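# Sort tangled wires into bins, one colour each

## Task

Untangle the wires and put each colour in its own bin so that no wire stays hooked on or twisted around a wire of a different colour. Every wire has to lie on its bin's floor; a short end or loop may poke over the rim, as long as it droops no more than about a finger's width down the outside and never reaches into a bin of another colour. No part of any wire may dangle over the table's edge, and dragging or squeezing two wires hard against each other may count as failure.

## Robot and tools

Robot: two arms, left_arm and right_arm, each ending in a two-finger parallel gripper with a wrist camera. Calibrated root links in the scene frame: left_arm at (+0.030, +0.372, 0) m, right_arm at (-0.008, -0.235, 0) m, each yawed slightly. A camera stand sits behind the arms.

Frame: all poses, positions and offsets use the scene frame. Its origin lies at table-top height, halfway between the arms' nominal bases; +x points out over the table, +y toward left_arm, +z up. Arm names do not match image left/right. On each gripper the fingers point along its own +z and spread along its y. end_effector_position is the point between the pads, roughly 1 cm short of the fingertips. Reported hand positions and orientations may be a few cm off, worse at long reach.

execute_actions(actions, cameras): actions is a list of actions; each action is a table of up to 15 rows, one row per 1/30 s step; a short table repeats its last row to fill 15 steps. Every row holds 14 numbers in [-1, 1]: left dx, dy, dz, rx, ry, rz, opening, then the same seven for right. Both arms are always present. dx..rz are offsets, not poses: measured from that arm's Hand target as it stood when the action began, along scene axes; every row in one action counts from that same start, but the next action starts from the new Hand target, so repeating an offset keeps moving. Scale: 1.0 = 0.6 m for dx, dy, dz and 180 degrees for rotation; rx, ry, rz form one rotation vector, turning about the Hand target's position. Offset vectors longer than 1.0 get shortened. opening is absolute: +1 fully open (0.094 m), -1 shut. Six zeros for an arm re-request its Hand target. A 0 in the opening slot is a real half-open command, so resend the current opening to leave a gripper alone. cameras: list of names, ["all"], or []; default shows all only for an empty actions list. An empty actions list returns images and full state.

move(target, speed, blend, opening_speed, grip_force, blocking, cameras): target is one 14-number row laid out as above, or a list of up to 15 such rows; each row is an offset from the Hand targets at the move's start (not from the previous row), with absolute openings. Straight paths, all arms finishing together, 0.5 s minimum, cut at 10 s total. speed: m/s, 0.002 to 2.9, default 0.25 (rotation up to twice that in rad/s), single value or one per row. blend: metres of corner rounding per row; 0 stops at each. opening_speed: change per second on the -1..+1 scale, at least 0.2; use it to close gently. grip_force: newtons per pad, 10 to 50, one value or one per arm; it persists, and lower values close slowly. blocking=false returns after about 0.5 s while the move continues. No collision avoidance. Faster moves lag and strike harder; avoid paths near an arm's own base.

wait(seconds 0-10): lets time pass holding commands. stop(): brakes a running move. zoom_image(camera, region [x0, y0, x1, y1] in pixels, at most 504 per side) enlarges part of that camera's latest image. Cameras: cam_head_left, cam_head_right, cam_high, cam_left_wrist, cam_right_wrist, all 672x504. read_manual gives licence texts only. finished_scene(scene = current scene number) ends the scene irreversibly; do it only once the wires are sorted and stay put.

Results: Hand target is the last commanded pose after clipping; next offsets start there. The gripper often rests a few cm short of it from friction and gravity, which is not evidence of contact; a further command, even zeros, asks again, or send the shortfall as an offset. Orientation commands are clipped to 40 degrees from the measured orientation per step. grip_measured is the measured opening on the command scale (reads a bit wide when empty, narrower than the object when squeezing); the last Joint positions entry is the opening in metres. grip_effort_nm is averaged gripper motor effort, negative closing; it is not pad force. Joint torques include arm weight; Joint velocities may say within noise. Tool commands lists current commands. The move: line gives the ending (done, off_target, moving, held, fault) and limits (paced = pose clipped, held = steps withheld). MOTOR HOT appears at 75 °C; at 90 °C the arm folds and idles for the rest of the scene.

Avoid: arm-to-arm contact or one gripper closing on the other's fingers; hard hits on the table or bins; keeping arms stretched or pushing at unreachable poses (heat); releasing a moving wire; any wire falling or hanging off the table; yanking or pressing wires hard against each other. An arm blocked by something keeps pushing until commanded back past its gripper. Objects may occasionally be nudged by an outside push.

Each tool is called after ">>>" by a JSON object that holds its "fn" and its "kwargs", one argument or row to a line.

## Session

>>> {"fn": "execute_actions", "kwargs": {
  "actions": []
}}

Scene clock: 0.00 s.
left_arm: end_effector_position=(+0.4364, +0.3900, +0.1299) grip_measured=+1.000 grip_effort_nm=n/a end_effector_quat_wxyz=(+0.623, -0.078, +0.773, +0.092) | right_arm: end_effector_position=(+0.3976, -0.2268, +0.1250) grip_measured=+1.000 grip_effort_nm=n/a end_effector_quat_wxyz=(+0.628, +0.015, +0.777, -0.037)
Joint positions: left_arm=[-0.143 1.55 0.396 0.932 -0.349 -0.031 0.094] | right_arm=[0.046 1.555 0.363 0.98 0.163 -0.004 0.094]
Joint velocities: within noise
Joint torques (N m): no reading
Motor temperatures (°C): left_arm=[24 34 36 30 25 22 25] | right_arm=[26 27 30 27 25 25 23]
Heat: left arm: 36 °C; right arm: 30 °C.
Hand target: left_arm +0.4370, +0.3902, +0.1319; +0.624, -0.079, +0.772, +0.092 | right_arm +0.3990, -0.2268, +0.1293; +0.633, +0.016, +0.773, -0.037
Tool commands: left_gripper/opening=+1.0 right_gripper/opening=+1.0

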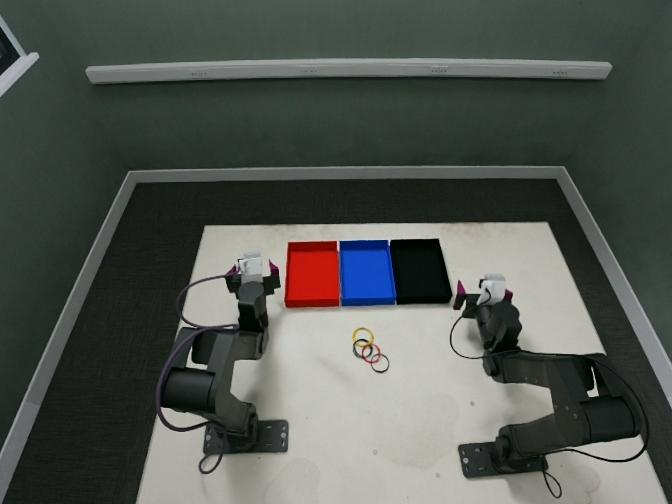

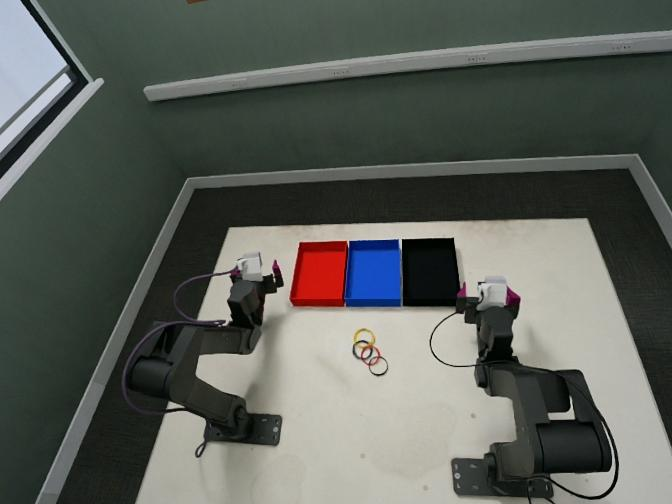

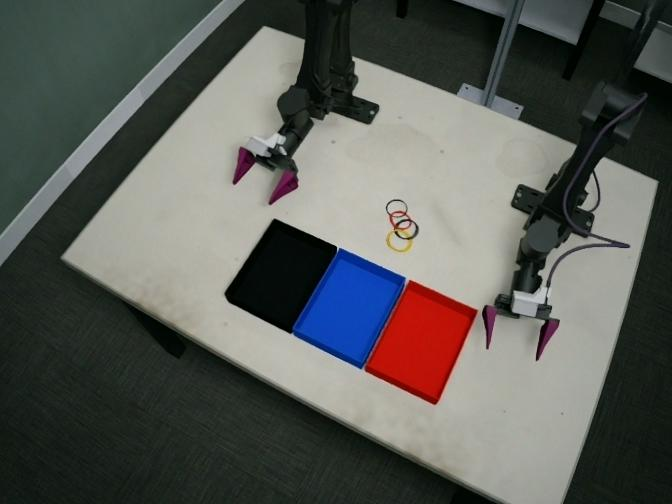

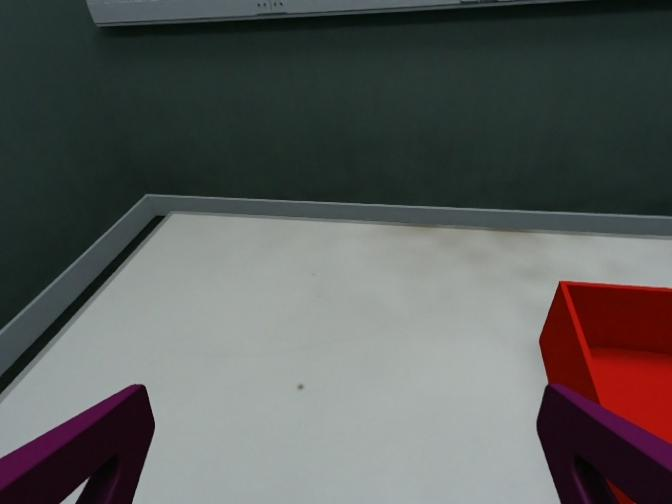

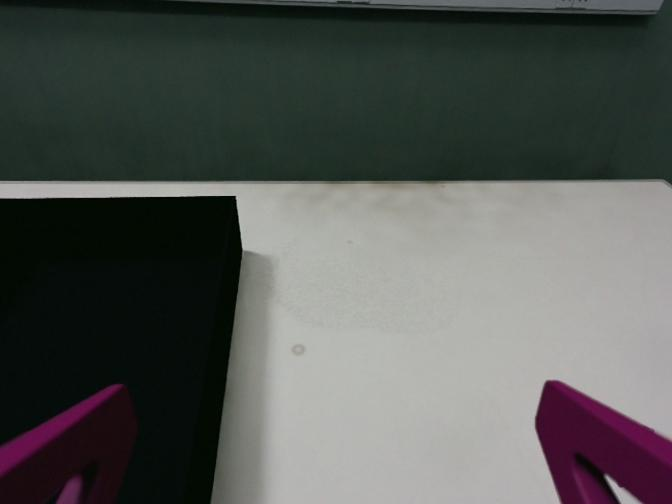

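>>> {"fn": "zoom_image", "kwargs": {
  "camera": "cam_head_left",
  "region": [335, 315, 405, 385]
}}

>>> {"fn": "zoom_image", "kwargs": {
  "camera": "cam_high",
  "region": [370, 185, 440, 260]
}}

Scaled by 7.200.

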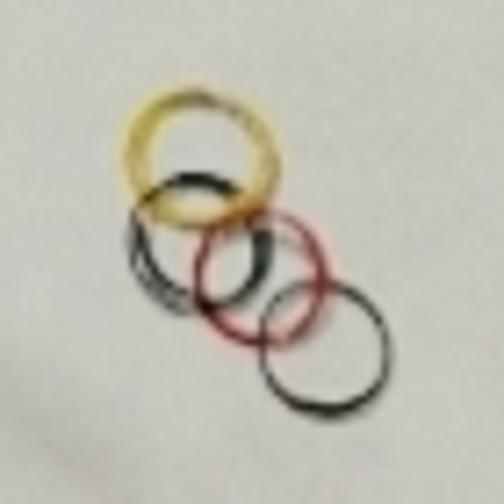

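Scaled by 6.720.

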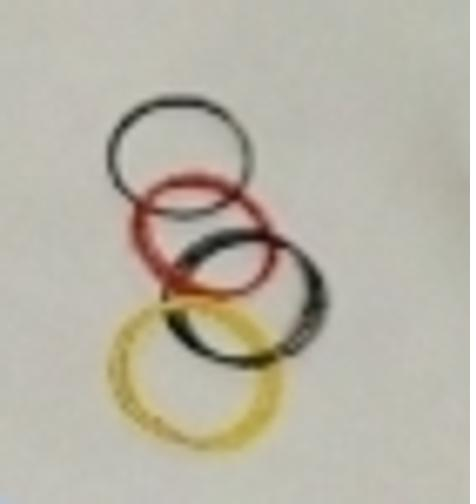

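>>> {"fn": "move", "kwargs": {
  "target": [
    [-0.2,-0.15,0.13,0.025,0.22,-0.097,0.5,-0.1,0.02,0.12,-0.045,0.216,0.075,0.5],
    [-0.36,-0.41,0.05,0.051,0.4395,-0.194,-0.6,-0.25,0.05,0.1,-0.089,0.433,0.15,-0.6]
  ],
  "speed": 0.25,
  "blend": [0.05,0],
  "cameras": ["cam_left_wrist","cam_head_left"]
}}

Scene clock: 5.17 s.
left_arm: end_effector_position=(+0.2210, +0.1480, +0.1590) grip_measured=-0.598 grip_effort_nm=-0.09 end_effector_quat_wxyz=(+0.002, +0.262, +0.965, +0.005) | right_arm: end_effector_position=(+0.2461, -0.1971, +0.1839) grip_measured=-0.599 grip_effort_nm=-0.08 end_effector_quat_wxyz=(-0.003, -0.251, +0.968, +0.005)
Joint positions: left_arm=[-0.906 1.663 1.534 -1.444 -0.01 -0.342 0.019] | right_arm=[0.094 1.542 1.509 -1.546 -0.009 -0.372 0.019]
Joint torques (N m): left_arm=[-0.21 -7.58 8.43 0.04 0.15 -0.11] | right_arm=[0.44 -4.59 8.16 0.11 0.08 -0.11]
Heat: left arm: 37 °C; right arm: 31 °C.
Hand target: left_arm +0.2210, +0.1442, +0.1617; +0.000, +0.259, +0.966, +0.000 | right_arm +0.2489, -0.1968, +0.1892; +0.000, -0.258, +0.966, +0.000
Off the commanded pose: left_arm 0.005 m, 1 deg | right_arm 0.006 m, 1 deg.
joint sent to its limit (right arm) — joint 4 (wrist pitch), lower limit. The joint targets still meet the commanded pose.
move: done
Images, in order (width x height): cam_head_left 672x504, cam_left_wrist 672x504.

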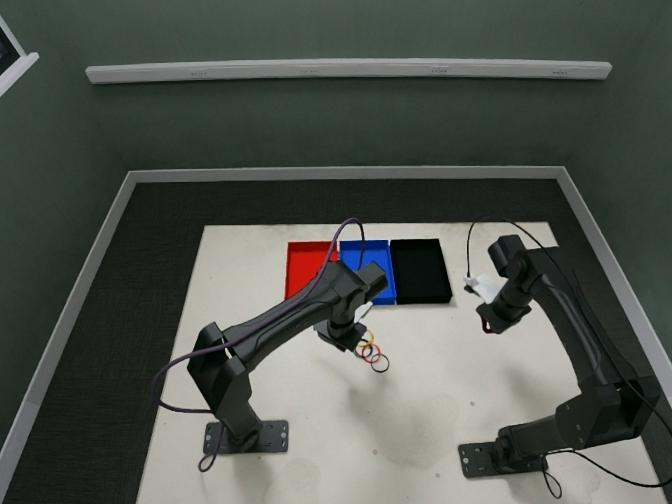

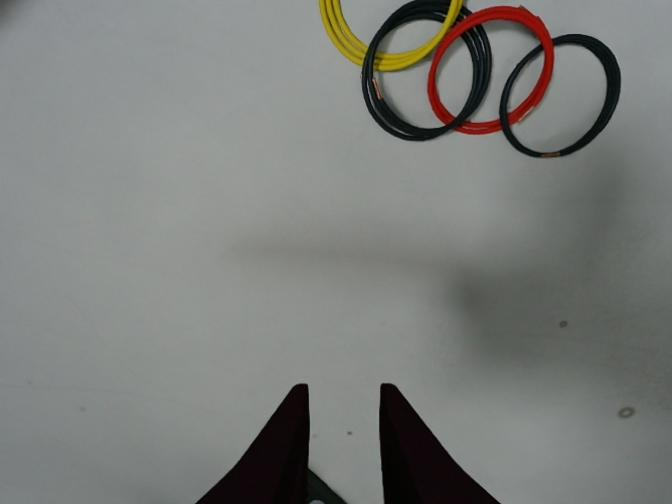

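Get all four in view: shift up-image direction.

>>> {"fn": "move", "kwargs": {
  "target": [0.03,-0.1,0.0,0,0,0.0,-0.6,0,0,0,0,0,0,-0.6],
  "speed": 0.2,
  "cameras": ["cam_left_wrist"]
}}

>>> {"fn": "zoom_image", "kwargs": {
  "camera": "cam_left_wrist",
  "region": [250, 60, 550, 285]
}}

Scene clock: 6.57 s.
left_arm: end_effector_position=(+0.2390, +0.0873, +0.1612) grip_measured=-0.598 grip_effort_nm=-0.09 end_effector_quat_wxyz=(+0.004, +0.263, +0.965, +0.002) | right_arm: end_effector_position=(+0.2461, -0.1971, +0.1839) grip_measured=-0.599 grip_effort_nm=-0.08 end_effector_quat_wxyz=(-0.003, -0.251, +0.968, +0.005)
Joint positions: left_arm=[-0.976 1.894 1.824 -1.497 -0.007 -0.411 0.019] | right_arm=[0.094 1.542 1.509 -1.546 -0.009 -0.372 0.019]
Joint torques (N m): left_arm=[-0.17 -9.78 8.36 0.05 0.11 -0.11] | right_arm=[0.44 -4.52 8.21 0.11 0.08 -0.1]
Heat: left arm: 37 °C; right arm: 32 °C.
Hand target: left_arm +0.2390, +0.0842, +0.1618; +0.000, +0.259, +0.966, +0.000 | right_arm +0.2489, -0.1968, +0.1892; +0.000, -0.258, +0.966, +0.000
Off the commanded pose: left_arm 0.003 m, 1 deg | right_arm 0.006 m, 1 deg.
joint sent to its limit (right arm) — joint 4 (wrist pitch), lower limit. The joint targets still meet the commanded pose.
move: done
Images, in order (width x height): cam_left_wrist 672x504.

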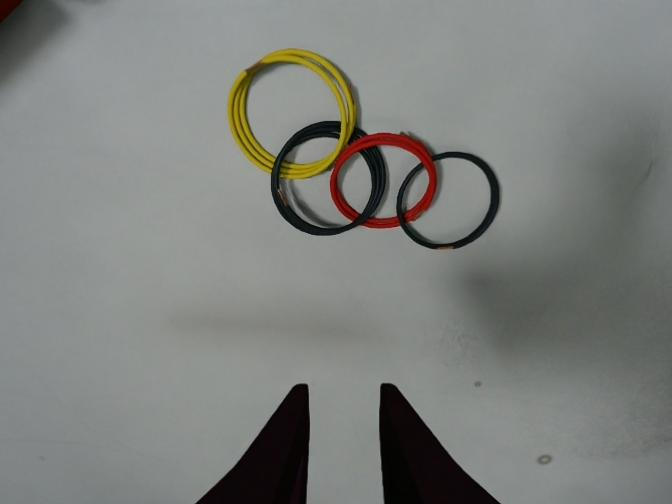

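Scaled by 1.680.

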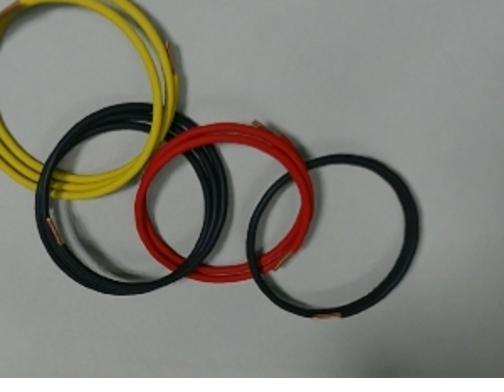

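>>> {"fn": "zoom_image", "kwargs": {
  "camera": "cam_left_wrist",
  "region": [220, 40, 390, 250]
}}

>>> {"fn": "zoom_image", "kwargs": {
  "camera": "cam_left_wrist",
  "region": [320, 110, 510, 260]
}}

Scaled by 2.400.

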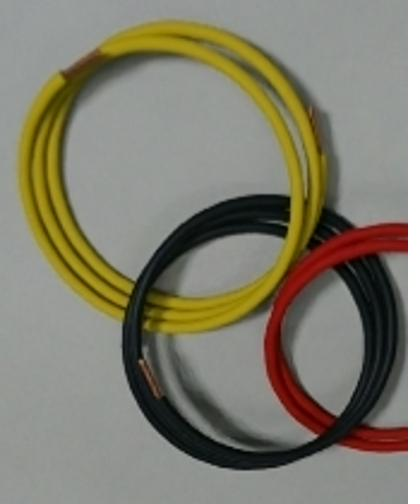

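Scaled by 2.653.

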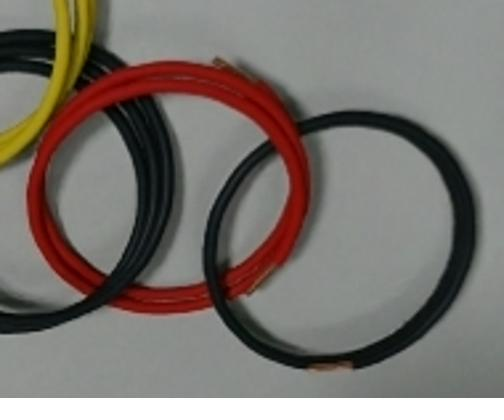

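>>> {"fn": "move", "kwargs": {
  "target": [-0.038,0.003,-0.123,0,0,0.0,-0.6,0,0,0,0,0,0,-0.6],
  "speed": 0.2,
  "cameras": ["cam_left_wrist"]
}}

>>> {"fn": "zoom_image", "kwargs": {
  "camera": "cam_left_wrist",
  "region": [120, 0, 420, 250]
}}

>>> {"fn": "zoom_image", "kwargs": {
  "camera": "cam_left_wrist",
  "region": [320, 50, 620, 300]
}}

Scene clock: 9.30 s.
left_arm: end_effector_position=(+0.2168, +0.0882, +0.0813) grip_measured=-0.598 grip_effort_nm=-0.09 end_effector_quat_wxyz=(-0.010, +0.262, +0.965, +0.012) | right_arm: end_effector_position=(+0.2461, -0.1971, +0.1839) grip_measured=-0.599 grip_effort_nm=-0.08 end_effector_quat_wxyz=(-0.003, -0.251, +0.968, +0.005)
Joint positions: left_arm=[-1.026 1.874 1.479 -1.208 -0.005 -0.461 0.019] | right_arm=[0.094 1.542 1.509 -1.546 -0.009 -0.372 0.019]
Joint torques (N m): left_arm=[-0.28 -13.71 5.6 0.23 0.1 -0.13] | right_arm=[0.46 -4.56 8.18 0.11 0.08 -0.1]
Heat: left arm: 37 °C; right arm: 32 °C.
Hand target: left_arm +0.2161, +0.0860, +0.0879; +0.000, +0.259, +0.966, +0.000 | right_arm +0.2489, -0.1968, +0.1892; +0.000, -0.258, +0.966, +0.000
Off the commanded pose: left_arm 0.007 m, 2 deg | right_arm 0.006 m, 1 deg.
joint sent to its limit (right arm) — joint 4 (wrist pitch), lower limit. The joint targets still meet the commanded pose.
move: done
Images, in order (width x height): cam_left_wrist 672x504.

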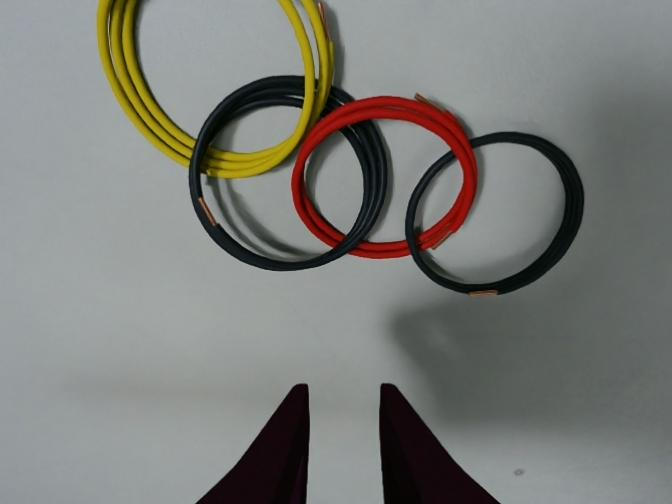

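Scaled by 1.680.

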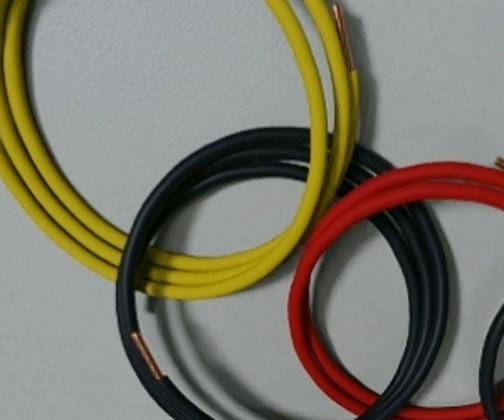

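Scaled by 1.680.

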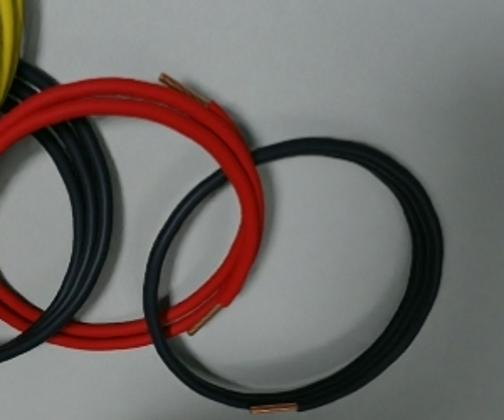

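>>> {"fn": "move", "kwargs": {
  "target": [
    [-0.05,0.2,0.15,0,0,0.0,-0.6,0,0.15,-0.05,0,0,-0.15,-0.6],
    [-0.08,0.3,0.15,0,0,0.0,-0.6,-0.05,0.26,-0.12,0,0,-0.333,-0.6]
  ],
  "speed": 0.2,
  "blend": [0.04,0],
  "cameras": ["cam_right_wrist","cam_head_left"]
}}

Scene clock: 15.40 s.
left_arm: end_effector_position=(+0.1722, +0.2627, +0.1776) grip_measured=-0.598 grip_effort_nm=-0.09 end_effector_quat_wxyz=(+0.010, +0.256, +0.967, -0.001) | right_arm: end_effector_position=(+0.2194, -0.0405, +0.1226) grip_measured=-0.599 grip_effort_nm=-0.08 end_effector_quat_wxyz=(+0.001, +0.256, +0.967, +0.007)
Joint positions: left_arm=[-0.696 1.224 1.229 -1.557 -0.005 -0.144 0.019] | right_arm=[0.656 1.663 1.39 -1.286 -0.007 1.215 0.019]
Joint torques (N m): left_arm=[0.42 -4.75 5.44 0.13 0.09 0.08] | right_arm=[0.36 -5.56 4.83 0.33 0.06 0.12]
Heat: left arm: 37 °C; right arm: 32 °C.
Hand target: left_arm +0.1681, +0.2660, +0.1779; +0.000, +0.259, +0.966, +0.000 | right_arm +0.2190, -0.0408, +0.1173; +0.000, +0.259, +0.966, +0.001
Off the commanded pose: left_arm 0.005 m, 1 deg | right_arm 0.005 m, 1 deg.
joint sent to its limit (left arm) — joint 4 (wrist pitch), lower limit. The joint targets still meet the commanded pose.
move: done
Images, in order (width x height): cam_head_left 672x504, cam_right_wrist 672x504.

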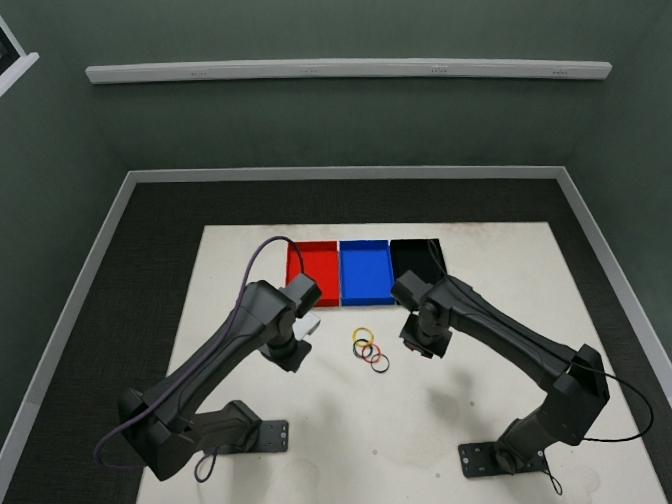

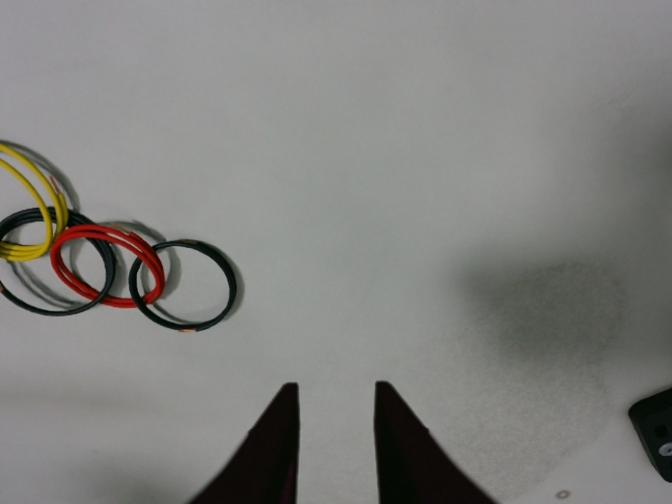

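>>> {"fn": "move", "kwargs": {
  "target": [
    [0,0,0,0,0,0.0,-0.6,-0.003,0.103,-0.11,0,0,0,-0.6]
  ],
  "speed": 0.15,
  "cameras": ["cam_right_wrist"]
}}

Scene clock: 18.00 s.
left_arm: end_effector_position=(+0.1722, +0.2627, +0.1776) grip_measured=-0.598 grip_effort_nm=-0.09 end_effector_quat_wxyz=(+0.010, +0.256, +0.967, -0.001) | right_arm: end_effector_position=(+0.2162, +0.0209, +0.0542) grip_measured=-0.599 grip_effort_nm=-0.08 end_effector_quat_wxyz=(-0.003, +0.255, +0.967, +0.002)
Joint positions: left_arm=[-0.696 1.224 1.229 -1.557 -0.005 -0.144 0.019] | right_arm=[0.801 1.865 1.358 -1.062 -0.007 1.358 0.019]
Joint torques (N m): left_arm=[0.4 -4.74 5.44 0.13 0.09 0.08] | right_arm=[0.05 -7.19 5.27 0.31 0.07 0.11]
Heat: left arm: 37 °C; right arm: 32 °C.
Hand target: left_arm +0.1681, +0.2660, +0.1779; +0.000, +0.259, +0.966, +0.000 | right_arm +0.2171, +0.0209, +0.0512; +0.000, +0.259, +0.966, +0.000
Off the commanded pose: left_arm 0.005 m, 1 deg | right_arm 0.003 m, 1 deg.
joint sent to its limit (left arm) — joint 4 (wrist pitch), lower limit. The joint targets still meet the commanded pose.
move: done
Images, in order (width x height): cam_right_wrist 672x504.

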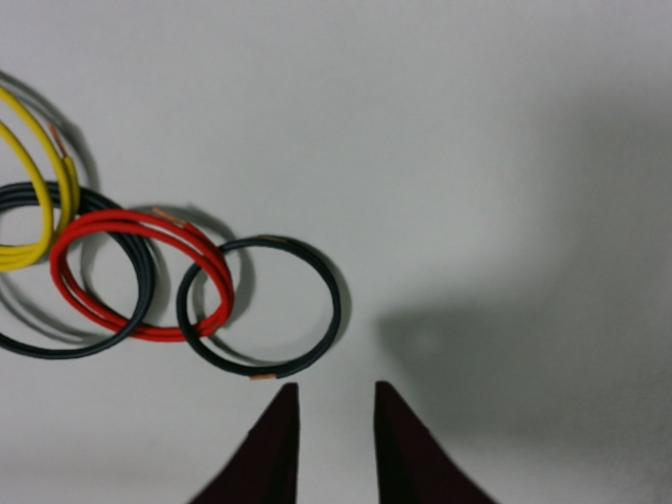

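>>> {"fn": "move", "kwargs": {
  "target": [
    [0,0,0,0,0,0.0,-0.6,-0.004,0.003,-0.045,0,0,0,-0.6],
    [0,0,0,0,0,0.0,-0.6,-0.004,0.003,-0.075,0,0,0,-0.6]
  ],
  "speed": 0.07,
  "cameras": ["cam_right_wrist"]
}}

Scene clock: 20.07 s.
left_arm: end_effector_position=(+0.1722, +0.2627, +0.1776) grip_measured=-0.598 grip_effort_nm=-0.09 end_effector_quat_wxyz=(+0.010, +0.256, +0.967, -0.001) | right_arm: end_effector_position=(+0.2162, +0.0239, +0.0114) grip_measured=-0.599 grip_effort_nm=-0.08 end_effector_quat_wxyz=(-0.001, +0.256, +0.967, +0.006)
Joint positions: left_arm=[-0.696 1.224 1.229 -1.557 -0.005 -0.144 0.019] | right_arm=[0.807 1.921 1.253 -0.893 -0.007 1.367 0.019]
Joint torques (N m): left_arm=[0.42 -4.75 5.44 0.13 0.09 0.08] | right_arm=[0.34 -7.19 4.56 0.33 0.07 0.11]
Heat: left arm: 37 °C; right arm: 32 °C.
Hand target: left_arm +0.1681, +0.2660, +0.1779; +0.000, +0.259, +0.966, +0.000 | right_arm +0.2147, +0.0227, +0.0062; +0.000, +0.259, +0.966, +0.000
Off the commanded pose: left_arm 0.005 m, 1 deg | right_arm 0.006 m, 1 deg.
joint sent to its limit (left arm) — joint 4 (wrist pitch), lower limit. The joint targets still meet the commanded pose.
move: done
Images, in order (width x height): cam_right_wrist 672x504.

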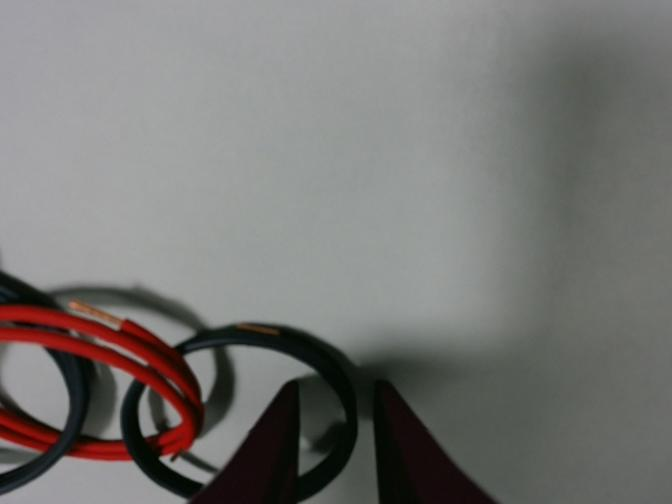

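>>> {"fn": "move", "kwargs": {
  "target": [
    [0,0,0,0,0,0.0,-0.6,0,0,0,0,0,0,-1]
  ],
  "grip_force": [30,20],
  "cameras": ["cam_right_wrist"]
}}

Scene clock: 21.60 s.
left_arm: end_effector_position=(+0.1722, +0.2627, +0.1776) grip_measured=-0.598 grip_effort_nm=-0.09 end_effector_quat_wxyz=(+0.010, +0.256, +0.967, -0.001) | right_arm: end_effector_position=(+0.2163, +0.0240, +0.0114) grip_measured=-0.927 grip_effort_nm=-0.46 end_effector_quat_wxyz=(-0.001, +0.256, +0.967, +0.006)
Joint positions: left_arm=[-0.696 1.224 1.229 -1.557 -0.005 -0.144 0.019] | right_arm=[0.807 1.921 1.253 -0.892 -0.007 1.367 0.003]
Joint torques (N m): left_arm=[0.4 -4.74 5.44 0.13 0.09 0.08] | right_arm=[0.36 -7.17 4.57 0.33 0.06 0.11]
Heat: left arm: 37 °C; right arm: 32 °C.
Hand target: left_arm +0.1681, +0.2660, +0.1779; +0.000, +0.259, +0.966, +0.000 | right_arm +0.2147, +0.0227, +0.0062; +0.000, +0.259, +0.966, +0.000
Off the commanded pose: left_arm 0.005 m, 1 deg | right_arm 0.006 m, 1 deg.
joint sent to its limit (left arm) — joint 4 (wrist pitch), lower limit. The joint targets still meet the commanded pose.
grip_force (N): 30, 20
move: done
Images, in order (width x height): cam_right_wrist 672x504.

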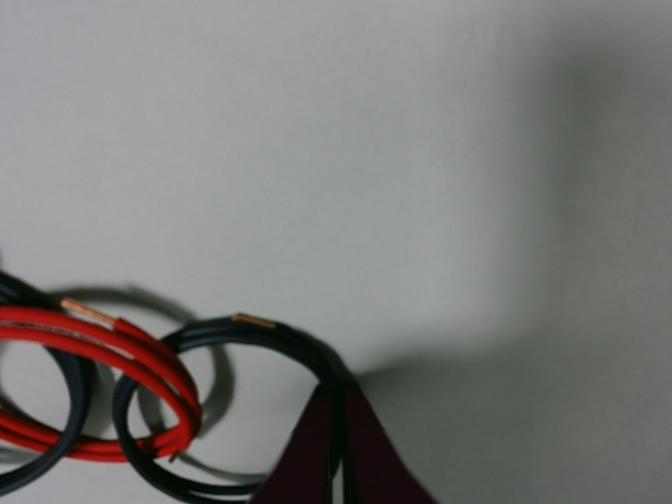

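>>> {"fn": "move", "kwargs": {
  "target": [
    [0,0,0,0,0,0.0,-0.6,0.06,-0.12,0.012,0,0,0,-1]
  ],
  "speed": 0.05,
  "cameras": ["cam_right_wrist","cam_left_wrist","cam_head_left","cam_high"]
}}

>>> {"fn": "zoom_image", "kwargs": {
  "camera": "cam_high",
  "region": [340, 170, 440, 260]
}}

Scene clock: 25.40 s.
left_arm: end_effector_position=(+0.1722, +0.2627, +0.1776) grip_measured=-0.598 grip_effort_nm=-0.09 end_effector_quat_wxyz=(+0.010, +0.256, +0.967, -0.001) | right_arm: end_effector_position=(+0.2507, -0.0417, +0.0108) grip_measured=-0.928 grip_effort_nm=-0.48 end_effector_quat_wxyz=(-0.010, +0.260, +0.966, +0.007)
Joint positions: left_arm=[-0.696 1.224 1.229 -1.557 -0.005 -0.144 0.019] | right_arm=[0.581 1.864 1.173 -0.88 -0.024 1.15 0.003]
Joint torques (N m): left_arm=[0.42 -4.74 5.44 0.13 0.09 0.08] | right_arm=[-0.7 -8.98 3.88 0.19 0.23 -0.08]
Heat: left arm: 37 °C; right arm: 32 °C.
Hand target: left_arm +0.1681, +0.2660, +0.1779; +0.000, +0.259, +0.966, +0.000 | right_arm +0.2508, -0.0493, +0.0134; +0.000, +0.259, +0.966, +0.000
Off the commanded pose: left_arm 0.005 m, 1 deg | right_arm 0.008 m, 1 deg.
joint sent to its limit (left arm) — joint 4 (wrist pitch), lower limit. The joint targets still meet the commanded pose.
grip_force (N): 30, 20
move: done
Images, in order (width x height): cam_head_left 672x504, cam_high 672x504, cam_left_wrist 672x504, cam_right_wrist 672x504.

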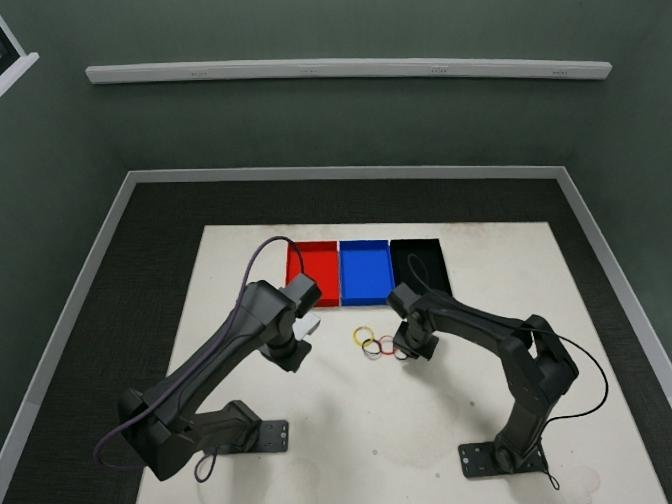

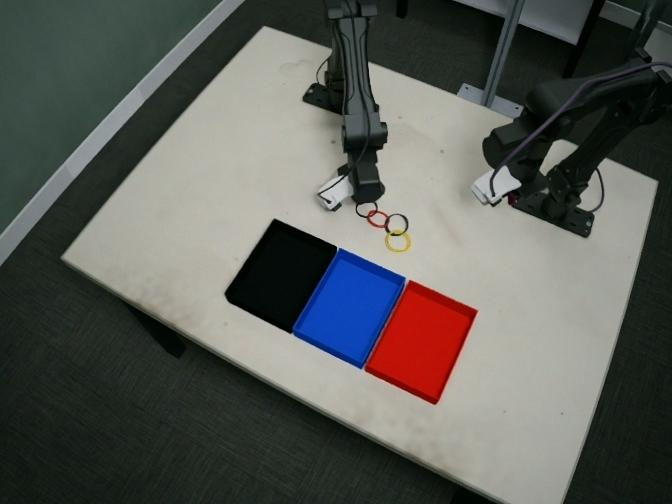

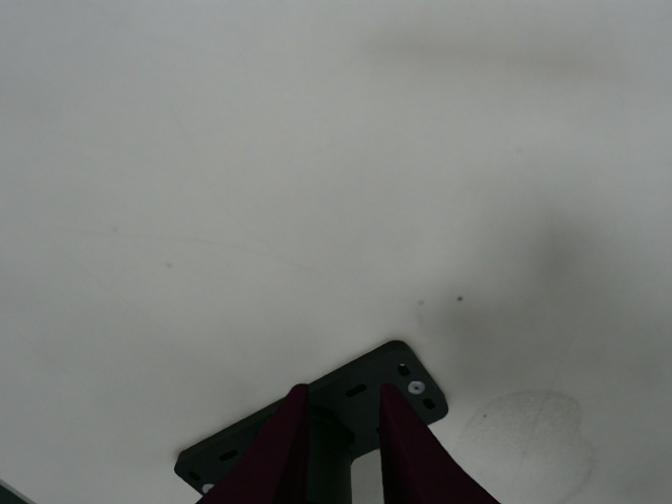

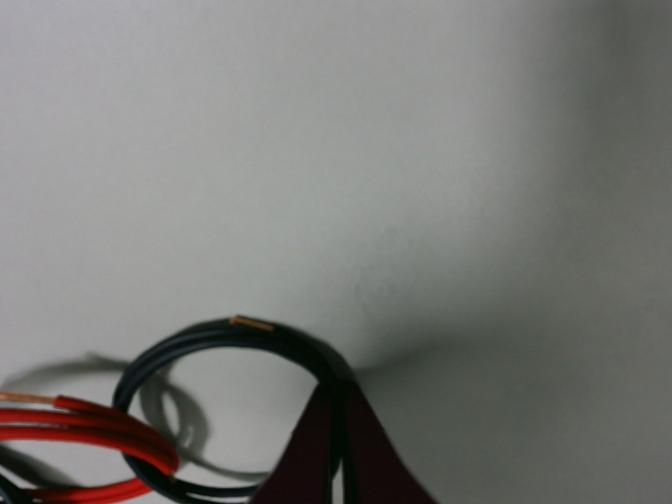

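Scaled by 5.040.

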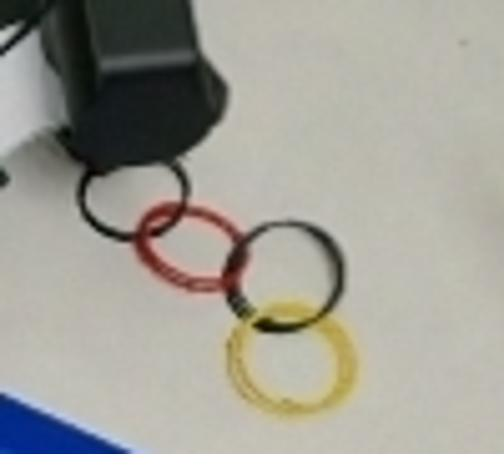

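>>> {"fn": "zoom_image", "kwargs": {
  "camera": "cam_right_wrist",
  "region": [0, 300, 360, 504]
}}

Scaled by 1.400.

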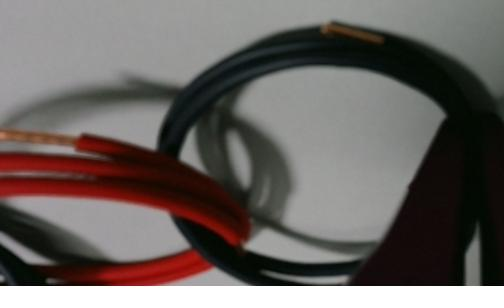

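>>> {"fn": "move", "kwargs": {
  "target": [
    [0,0,0,0,0,0.0,-0.6,0.0,-0.05,0.02,0.14,0,0,-1]
  ],
  "speed": 0.08,
  "cameras": ["cam_right_wrist","cam_high","cam_head_left"]
}}

>>> {"fn": "zoom_image", "kwargs": {
  "camera": "cam_head_left",
  "region": [330, 300, 450, 390]
}}

Scene clock: 29.47 s.
left_arm: end_effector_position=(+0.1722, +0.2627, +0.1776) grip_measured=-0.598 grip_effort_nm=-0.09 end_effector_quat_wxyz=(+0.010, +0.256, +0.967, -0.001) | right_arm: end_effector_position=(+0.2497, -0.0806, +0.0201) grip_measured=-0.928 grip_effort_nm=-0.48 end_effector_quat_wxyz=(-0.065, +0.259, +0.943, +0.198)
Joint positions: left_arm=[-0.696 1.224 1.229 -1.557 -0.005 -0.144 0.019] | right_arm=[0.252 1.677 0.911 -0.697 -0.407 0.854 0.003]
Joint torques (N m): left_arm=[0.42 -4.74 5.44 0.13 0.09 0.08] | right_arm=[-0.49 -7.79 4.31 0.54 -0.39 -0.11]
Heat: left arm: 37 °C; right arm: 32 °C.
Hand target: left_arm +0.1681, +0.2660, +0.1779; +0.000, +0.259, +0.966, +0.000 | right_arm +0.2508, -0.0792, +0.0255; -0.056, +0.253, +0.942, +0.211
Off the commanded pose: left_arm 0.005 m, 1 deg | right_arm 0.006 m, 2 deg.
joint sent to its limit (left arm) — joint 4 (wrist pitch), lower limit. The joint targets still meet the commanded pose.
grip_force (N): 30, 20
move: done
Images, in order (width x height): cam_head_left 672x504, cam_high 672x504, cam_right_wrist 672x504.

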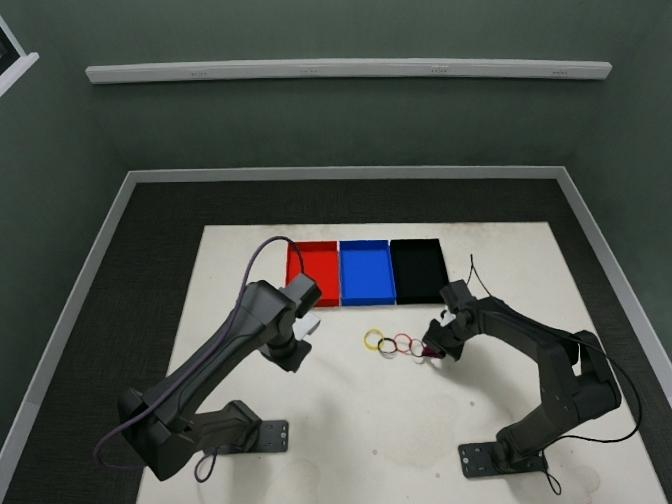

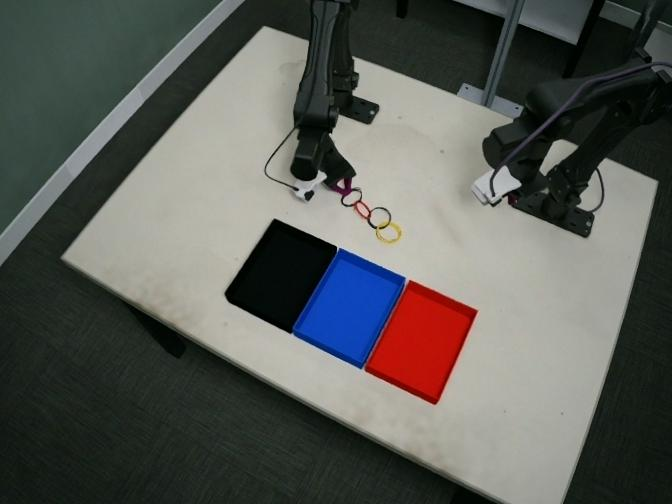

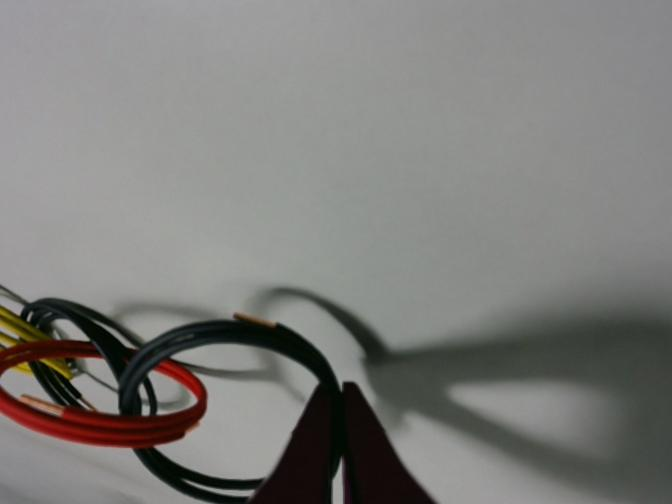

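Scaled by 4.200.

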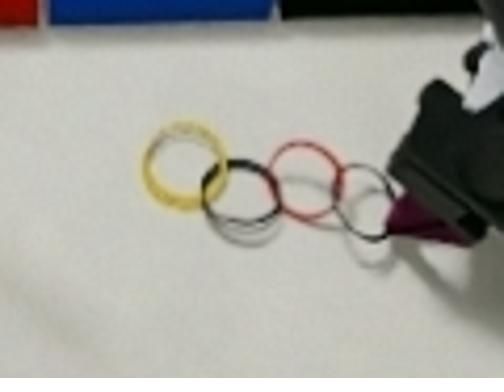

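>>> {"fn": "move", "kwargs": {
  "target": [
    [0.18,-0.22,-0.10,0,0,0.167,-0.6,0,0,0,0,0,0,-1]
  ],
  "speed": 0.2
}}

>>> {"fn": "move", "kwargs": {
  "target": [
    [0.0,-0.06,0,-0.14,0,0,-0.6,0,0,0,0,0,0,-1]
  ],
  "speed": 0.2,
  "cameras": ["cam_left_wrist","cam_head_left"]
}}

Scene clock: 31.93 s.
left_arm: end_effector_position=(+0.2736, +0.1402, +0.1169) grip_measured=-0.598 grip_effort_nm=-0.09 end_effector_quat_wxyz=(-0.002, +0.002, +1.000, +0.005) | right_arm: end_effector_position=(+0.2497, -0.0806, +0.0202) grip_measured=-0.928 grip_effort_nm=-0.48 end_effector_quat_wxyz=(-0.065, +0.259, +0.943, +0.198)
Joint positions: left_arm=[-0.798 1.827 1.561 -1.314 -0.004 -0.76 0.019] | right_arm=[0.252 1.677 0.911 -0.697 -0.407 0.853 0.003]
Joint torques (N m): left_arm=[-0.54 -9.22 8.4 0.15 0.09 -0.12] | right_arm=[-0.53 -7.77 4.29 0.53 -0.38 -0.12]
Heat: left arm: 37 °C; right arm: 32 °C.
Hand target: left_arm +0.2761, +0.1340, +0.1180; +0.000, -0.001, +1.000, +0.000 | right_arm +0.2508, -0.0793, +0.0255; -0.057, +0.253, +0.942, +0.211
Off the commanded pose: left_arm 0.007 m, 1 deg | right_arm 0.006 m, 2 deg.
grip_force (N): 30, 20
move: done

Scene clock: 33.83 s.
left_arm: end_effector_position=(+0.2768, +0.0981, +0.1101) grip_measured=-0.598 grip_effort_nm=-0.09 end_effector_quat_wxyz=(-0.008, -0.005, +0.979, -0.204) | right_arm: end_effector_position=(+0.2497, -0.0806, +0.0202) grip_measured=-0.928 grip_effort_nm=-0.48 end_effector_quat_wxyz=(-0.065, +0.259, +0.943, +0.198)
Joint positions: left_arm=[-0.716 1.698 1.31 -0.925 0.324 -0.736 0.019] | right_arm=[0.252 1.677 0.911 -0.697 -0.407 0.853 0.003]
Joint torques (N m): left_arm=[0.42 -12.44 6.04 0.83 0.45 0.06] | right_arm=[-0.49 -7.77 4.31 0.54 -0.38 -0.11]
Heat: left arm: 37 °C; right arm: 31 °C.
Hand target: left_arm +0.2762, +0.0980, +0.1181; +0.000, +0.000, +0.976, -0.218 | right_arm +0.2508, -0.0793, +0.0255; -0.057, +0.253, +0.942, +0.211
Off the commanded pose: left_arm 0.008 m, 2 deg | right_arm 0.006 m, 2 deg.
grip_force (N): 30, 20
move: done
Images, in order (width x height): cam_head_left 672x504, cam_left_wrist 672x504.

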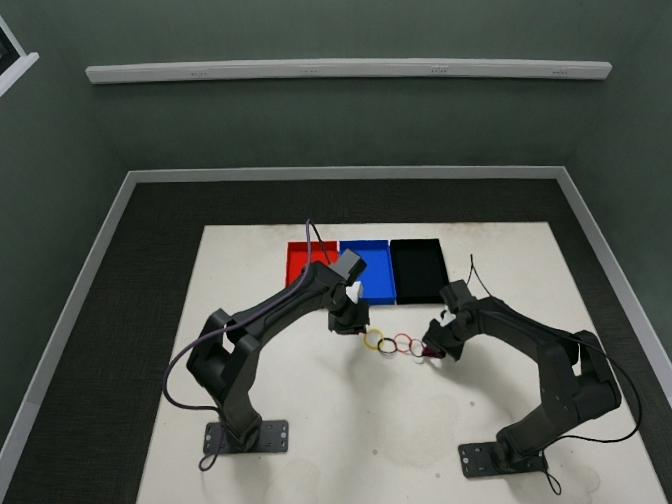

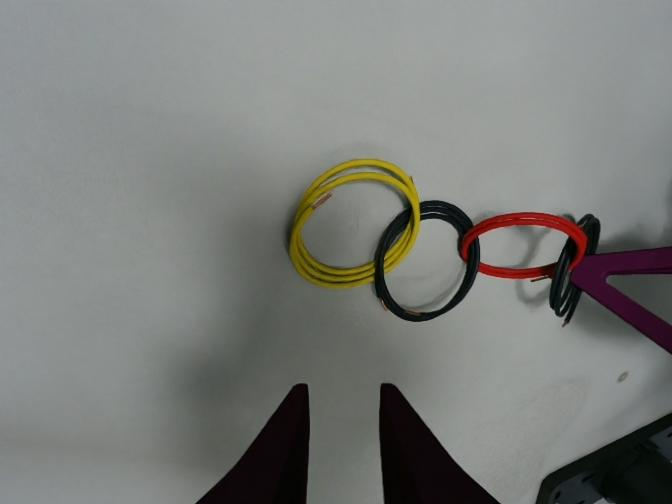

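>>> {"fn": "move", "kwargs": {
  "target": [
    [0.015,-0.055,-0.07,0,0,0,-1,0,0,0,0,0,0,-1]
  ],
  "speed": 0.12,
  "cameras": ["cam_left_wrist"]
}}

Scene clock: 35.50 s.
left_arm: end_effector_position=(+0.2855, +0.0655, +0.0813) grip_measured=-0.967 grip_effort_nm=-0.63 end_effector_quat_wxyz=(+0.002, +0.002, +0.975, -0.221) | right_arm: end_effector_position=(+0.2497, -0.0806, +0.0202) grip_measured=-0.928 grip_effort_nm=-0.48 end_effector_quat_wxyz=(-0.065, +0.259, +0.943, +0.198)
Joint positions: left_arm=[-0.766 1.791 1.288 -0.756 0.324 -0.779 0.002] | right_arm=[0.252 1.677 0.911 -0.697 -0.407 0.853 0.003]
Joint torques (N m): left_arm=[-0.29 -9.58 6.42 0.95 0.26 -0.1] | right_arm=[-0.53 -7.76 4.31 0.54 -0.38 -0.13]
Heat: left arm: 37 °C; right arm: 31 °C.
Hand target: left_arm +0.2851, +0.0650, +0.0759; +0.000, +0.000, +0.976, -0.218 | right_arm +0.2508, -0.0793, +0.0255; -0.057, +0.253, +0.942, +0.211
Off the commanded pose: left_arm 0.005 m, 1 deg | right_arm 0.006 m, 2 deg.
grip_force (N): 30, 20
move: done
Images, in order (width x height): cam_left_wrist 672x504.

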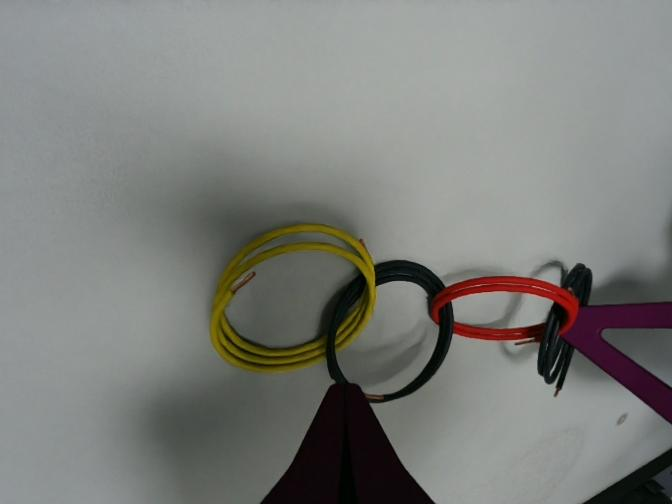

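>>> {"fn": "move", "kwargs": {
  "target": [
    [0.0,0.0,-0.06,0,0,0,-1,0,0,0,0,0,0,-1]
  ],
  "speed": 0.08,
  "cameras": ["cam_left_wrist"]
}}

Scene clock: 36.87 s.
left_arm: end_effector_position=(+0.2863, +0.0648, +0.0470) grip_measured=-0.967 grip_effort_nm=-0.65 end_effector_quat_wxyz=(+0.004, +0.002, +0.975, -0.223) | right_arm: end_effector_position=(+0.2497, -0.0806, +0.0202) grip_measured=-0.928 grip_effort_nm=-0.48 end_effector_quat_wxyz=(-0.065, +0.259, +0.943, +0.198)
Joint positions: left_arm=[-0.766 1.833 1.197 -0.618 0.324 -0.78 0.002] | right_arm=[0.252 1.677 0.911 -0.697 -0.407 0.853 0.003]
Joint torques (N m): left_arm=[-0.28 -9.46 6.09 0.98 0.26 -0.09] | right_arm=[-0.49 -7.79 4.34 0.54 -0.38 -0.12]
Heat: left arm: 38 °C; right arm: 31 °C.
Hand target: left_arm +0.2851, +0.0650, +0.0400; +0.000, +0.000, +0.976, -0.218 | right_arm +0.2508, -0.0793, +0.0255; -0.057, +0.253, +0.942, +0.211
Off the commanded pose: left_arm 0.007 m, 1 deg | right_arm 0.006 m, 2 deg.
grip_force (N): 30, 20
move: done
Images, in order (width x height): cam_left_wrist 672x504.

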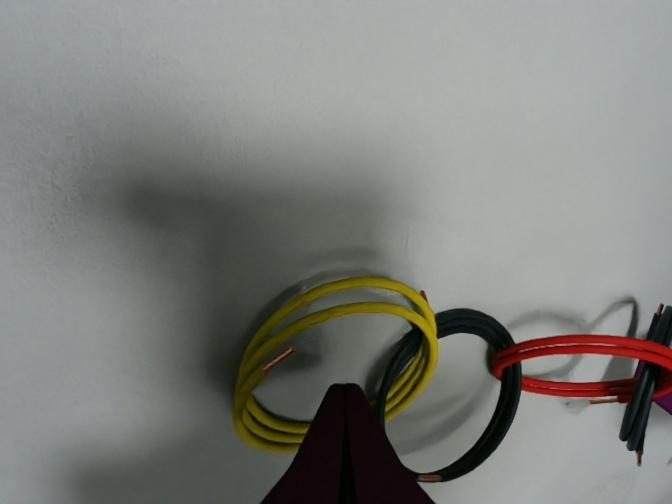

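>>> {"fn": "move", "kwargs": {
  "target": [
    [0.0,0.0,-0.04,0,0,0,-1,0,0,0,0,0,0,-1]
  ],
  "speed": 0.06,
  "cameras": ["cam_left_wrist","cam_right_wrist"]
}}

Scene clock: 38.10 s.
left_arm: end_effector_position=(+0.2900, +0.0604, +0.0335) grip_measured=-0.967 grip_effort_nm=-0.65 end_effector_quat_wxyz=(+0.014, +0.005, +0.972, -0.234) | right_arm: end_effector_position=(+0.2497, -0.0806, +0.0202) grip_measured=-0.928 grip_effort_nm=-0.48 end_effector_quat_wxyz=(-0.065, +0.259, +0.943, +0.198)
Joint positions: left_arm=[-0.766 1.855 1.155 -0.523 0.329 -0.78 0.002] | right_arm=[0.252 1.677 0.911 -0.697 -0.407 0.853 0.003]
Joint torques (N m): left_arm=[-0.28 -7.98 5.23 0.99 0.21 -0.09] | right_arm=[-0.49 -7.79 4.3 0.54 -0.39 -0.12]
Heat: left arm: 37 °C; right arm: 31 °C.
Hand target: left_arm +0.2852, +0.0649, +0.0161; +0.000, +0.000, +0.976, -0.218 | right_arm +0.2508, -0.0793, +0.0255; -0.057, +0.253, +0.942, +0.211
Off the commanded pose: left_arm 0.019 m, 3 deg | right_arm 0.006 m, 2 deg.
grip_force (N): 30, 20
move: off_target (left_arm)
Images, in order (width x height): cam_left_wrist 672x504, cam_right_wrist 672x504.

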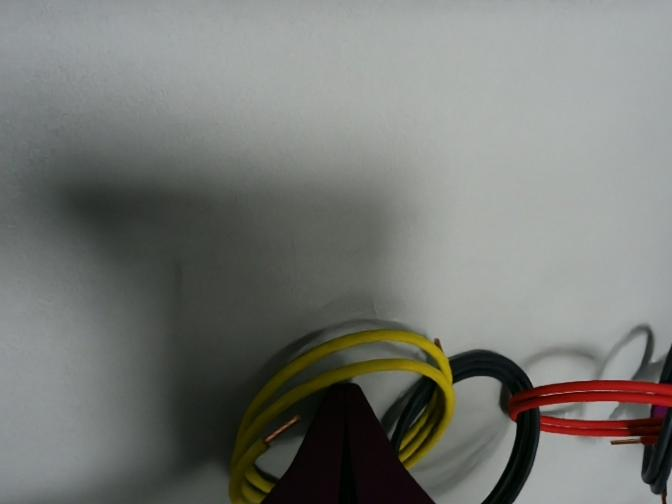

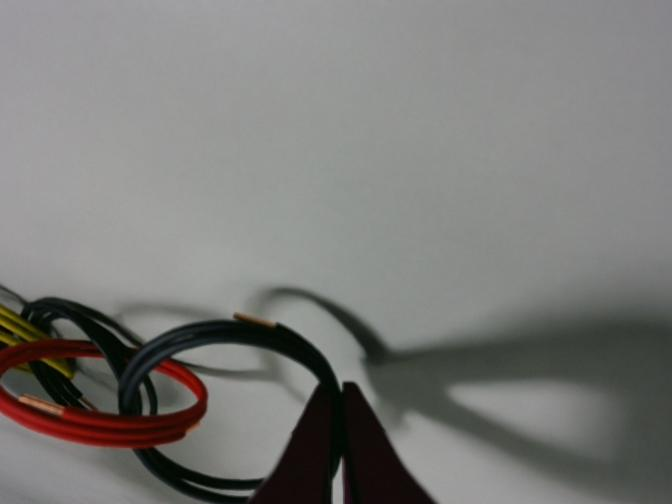

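>>> {"fn": "move", "kwargs": {
  "target": [
    [0.0,0.0,0,0,0,0,-1,0,0,0,0,0,0,-1],
    [0,0,0,0,0,0,-1,0,-0.045,0,0,0,0,-1]
  ],
  "speed": 0.03,
  "cameras": ["cam_left_wrist","cam_right_wrist"]
}}

Scene clock: 40.47 s.
left_arm: end_effector_position=(+0.2900, +0.0604, +0.0335) grip_measured=-0.967 grip_effort_nm=-0.65 end_effector_quat_wxyz=(+0.014, +0.005, +0.972, -0.234) | right_arm: end_effector_position=(+0.2550, -0.1065, +0.0206) grip_measured=-0.928 grip_effort_nm=-0.48 end_effector_quat_wxyz=(-0.056, +0.257, +0.943, +0.204)
Joint positions: left_arm=[-0.766 1.855 1.155 -0.523 0.329 -0.78 0.002] | right_arm=[0.154 1.664 0.898 -0.716 -0.418 0.748 0.003]
Joint torques (N m): left_arm=[-0.28 -7.97 5.23 1 0.21 -0.08] | right_arm=[-0.5 -7.62 4.29 0.29 -0.39 -0.12]
Heat: left arm: 37 °C; right arm: 31 °C.
Hand target: left_arm +0.2852, +0.0649, +0.0161; +0.000, +0.000, +0.976, -0.218 | right_arm +0.2508, -0.1062, +0.0254; -0.056, +0.253, +0.942, +0.211
Off the commanded pose: left_arm 0.019 m, 3 deg | right_arm 0.006 m, 1 deg.
grip_force (N): 30, 20
move: off_target (left_arm)
Images, in order (width x height): cam_left_wrist 672x504, cam_right_wrist 672x504.

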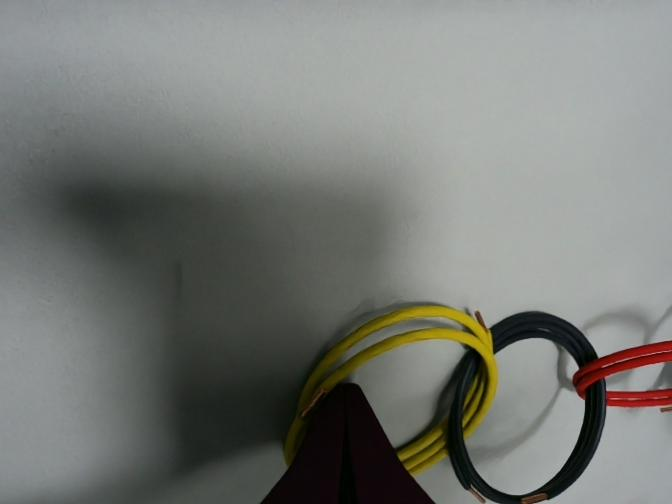

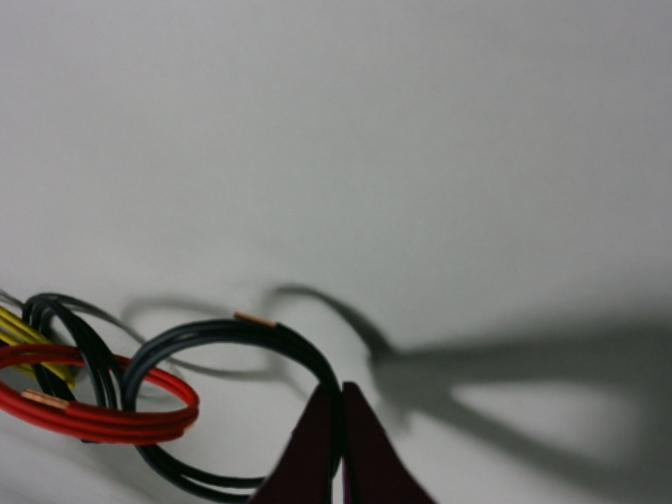

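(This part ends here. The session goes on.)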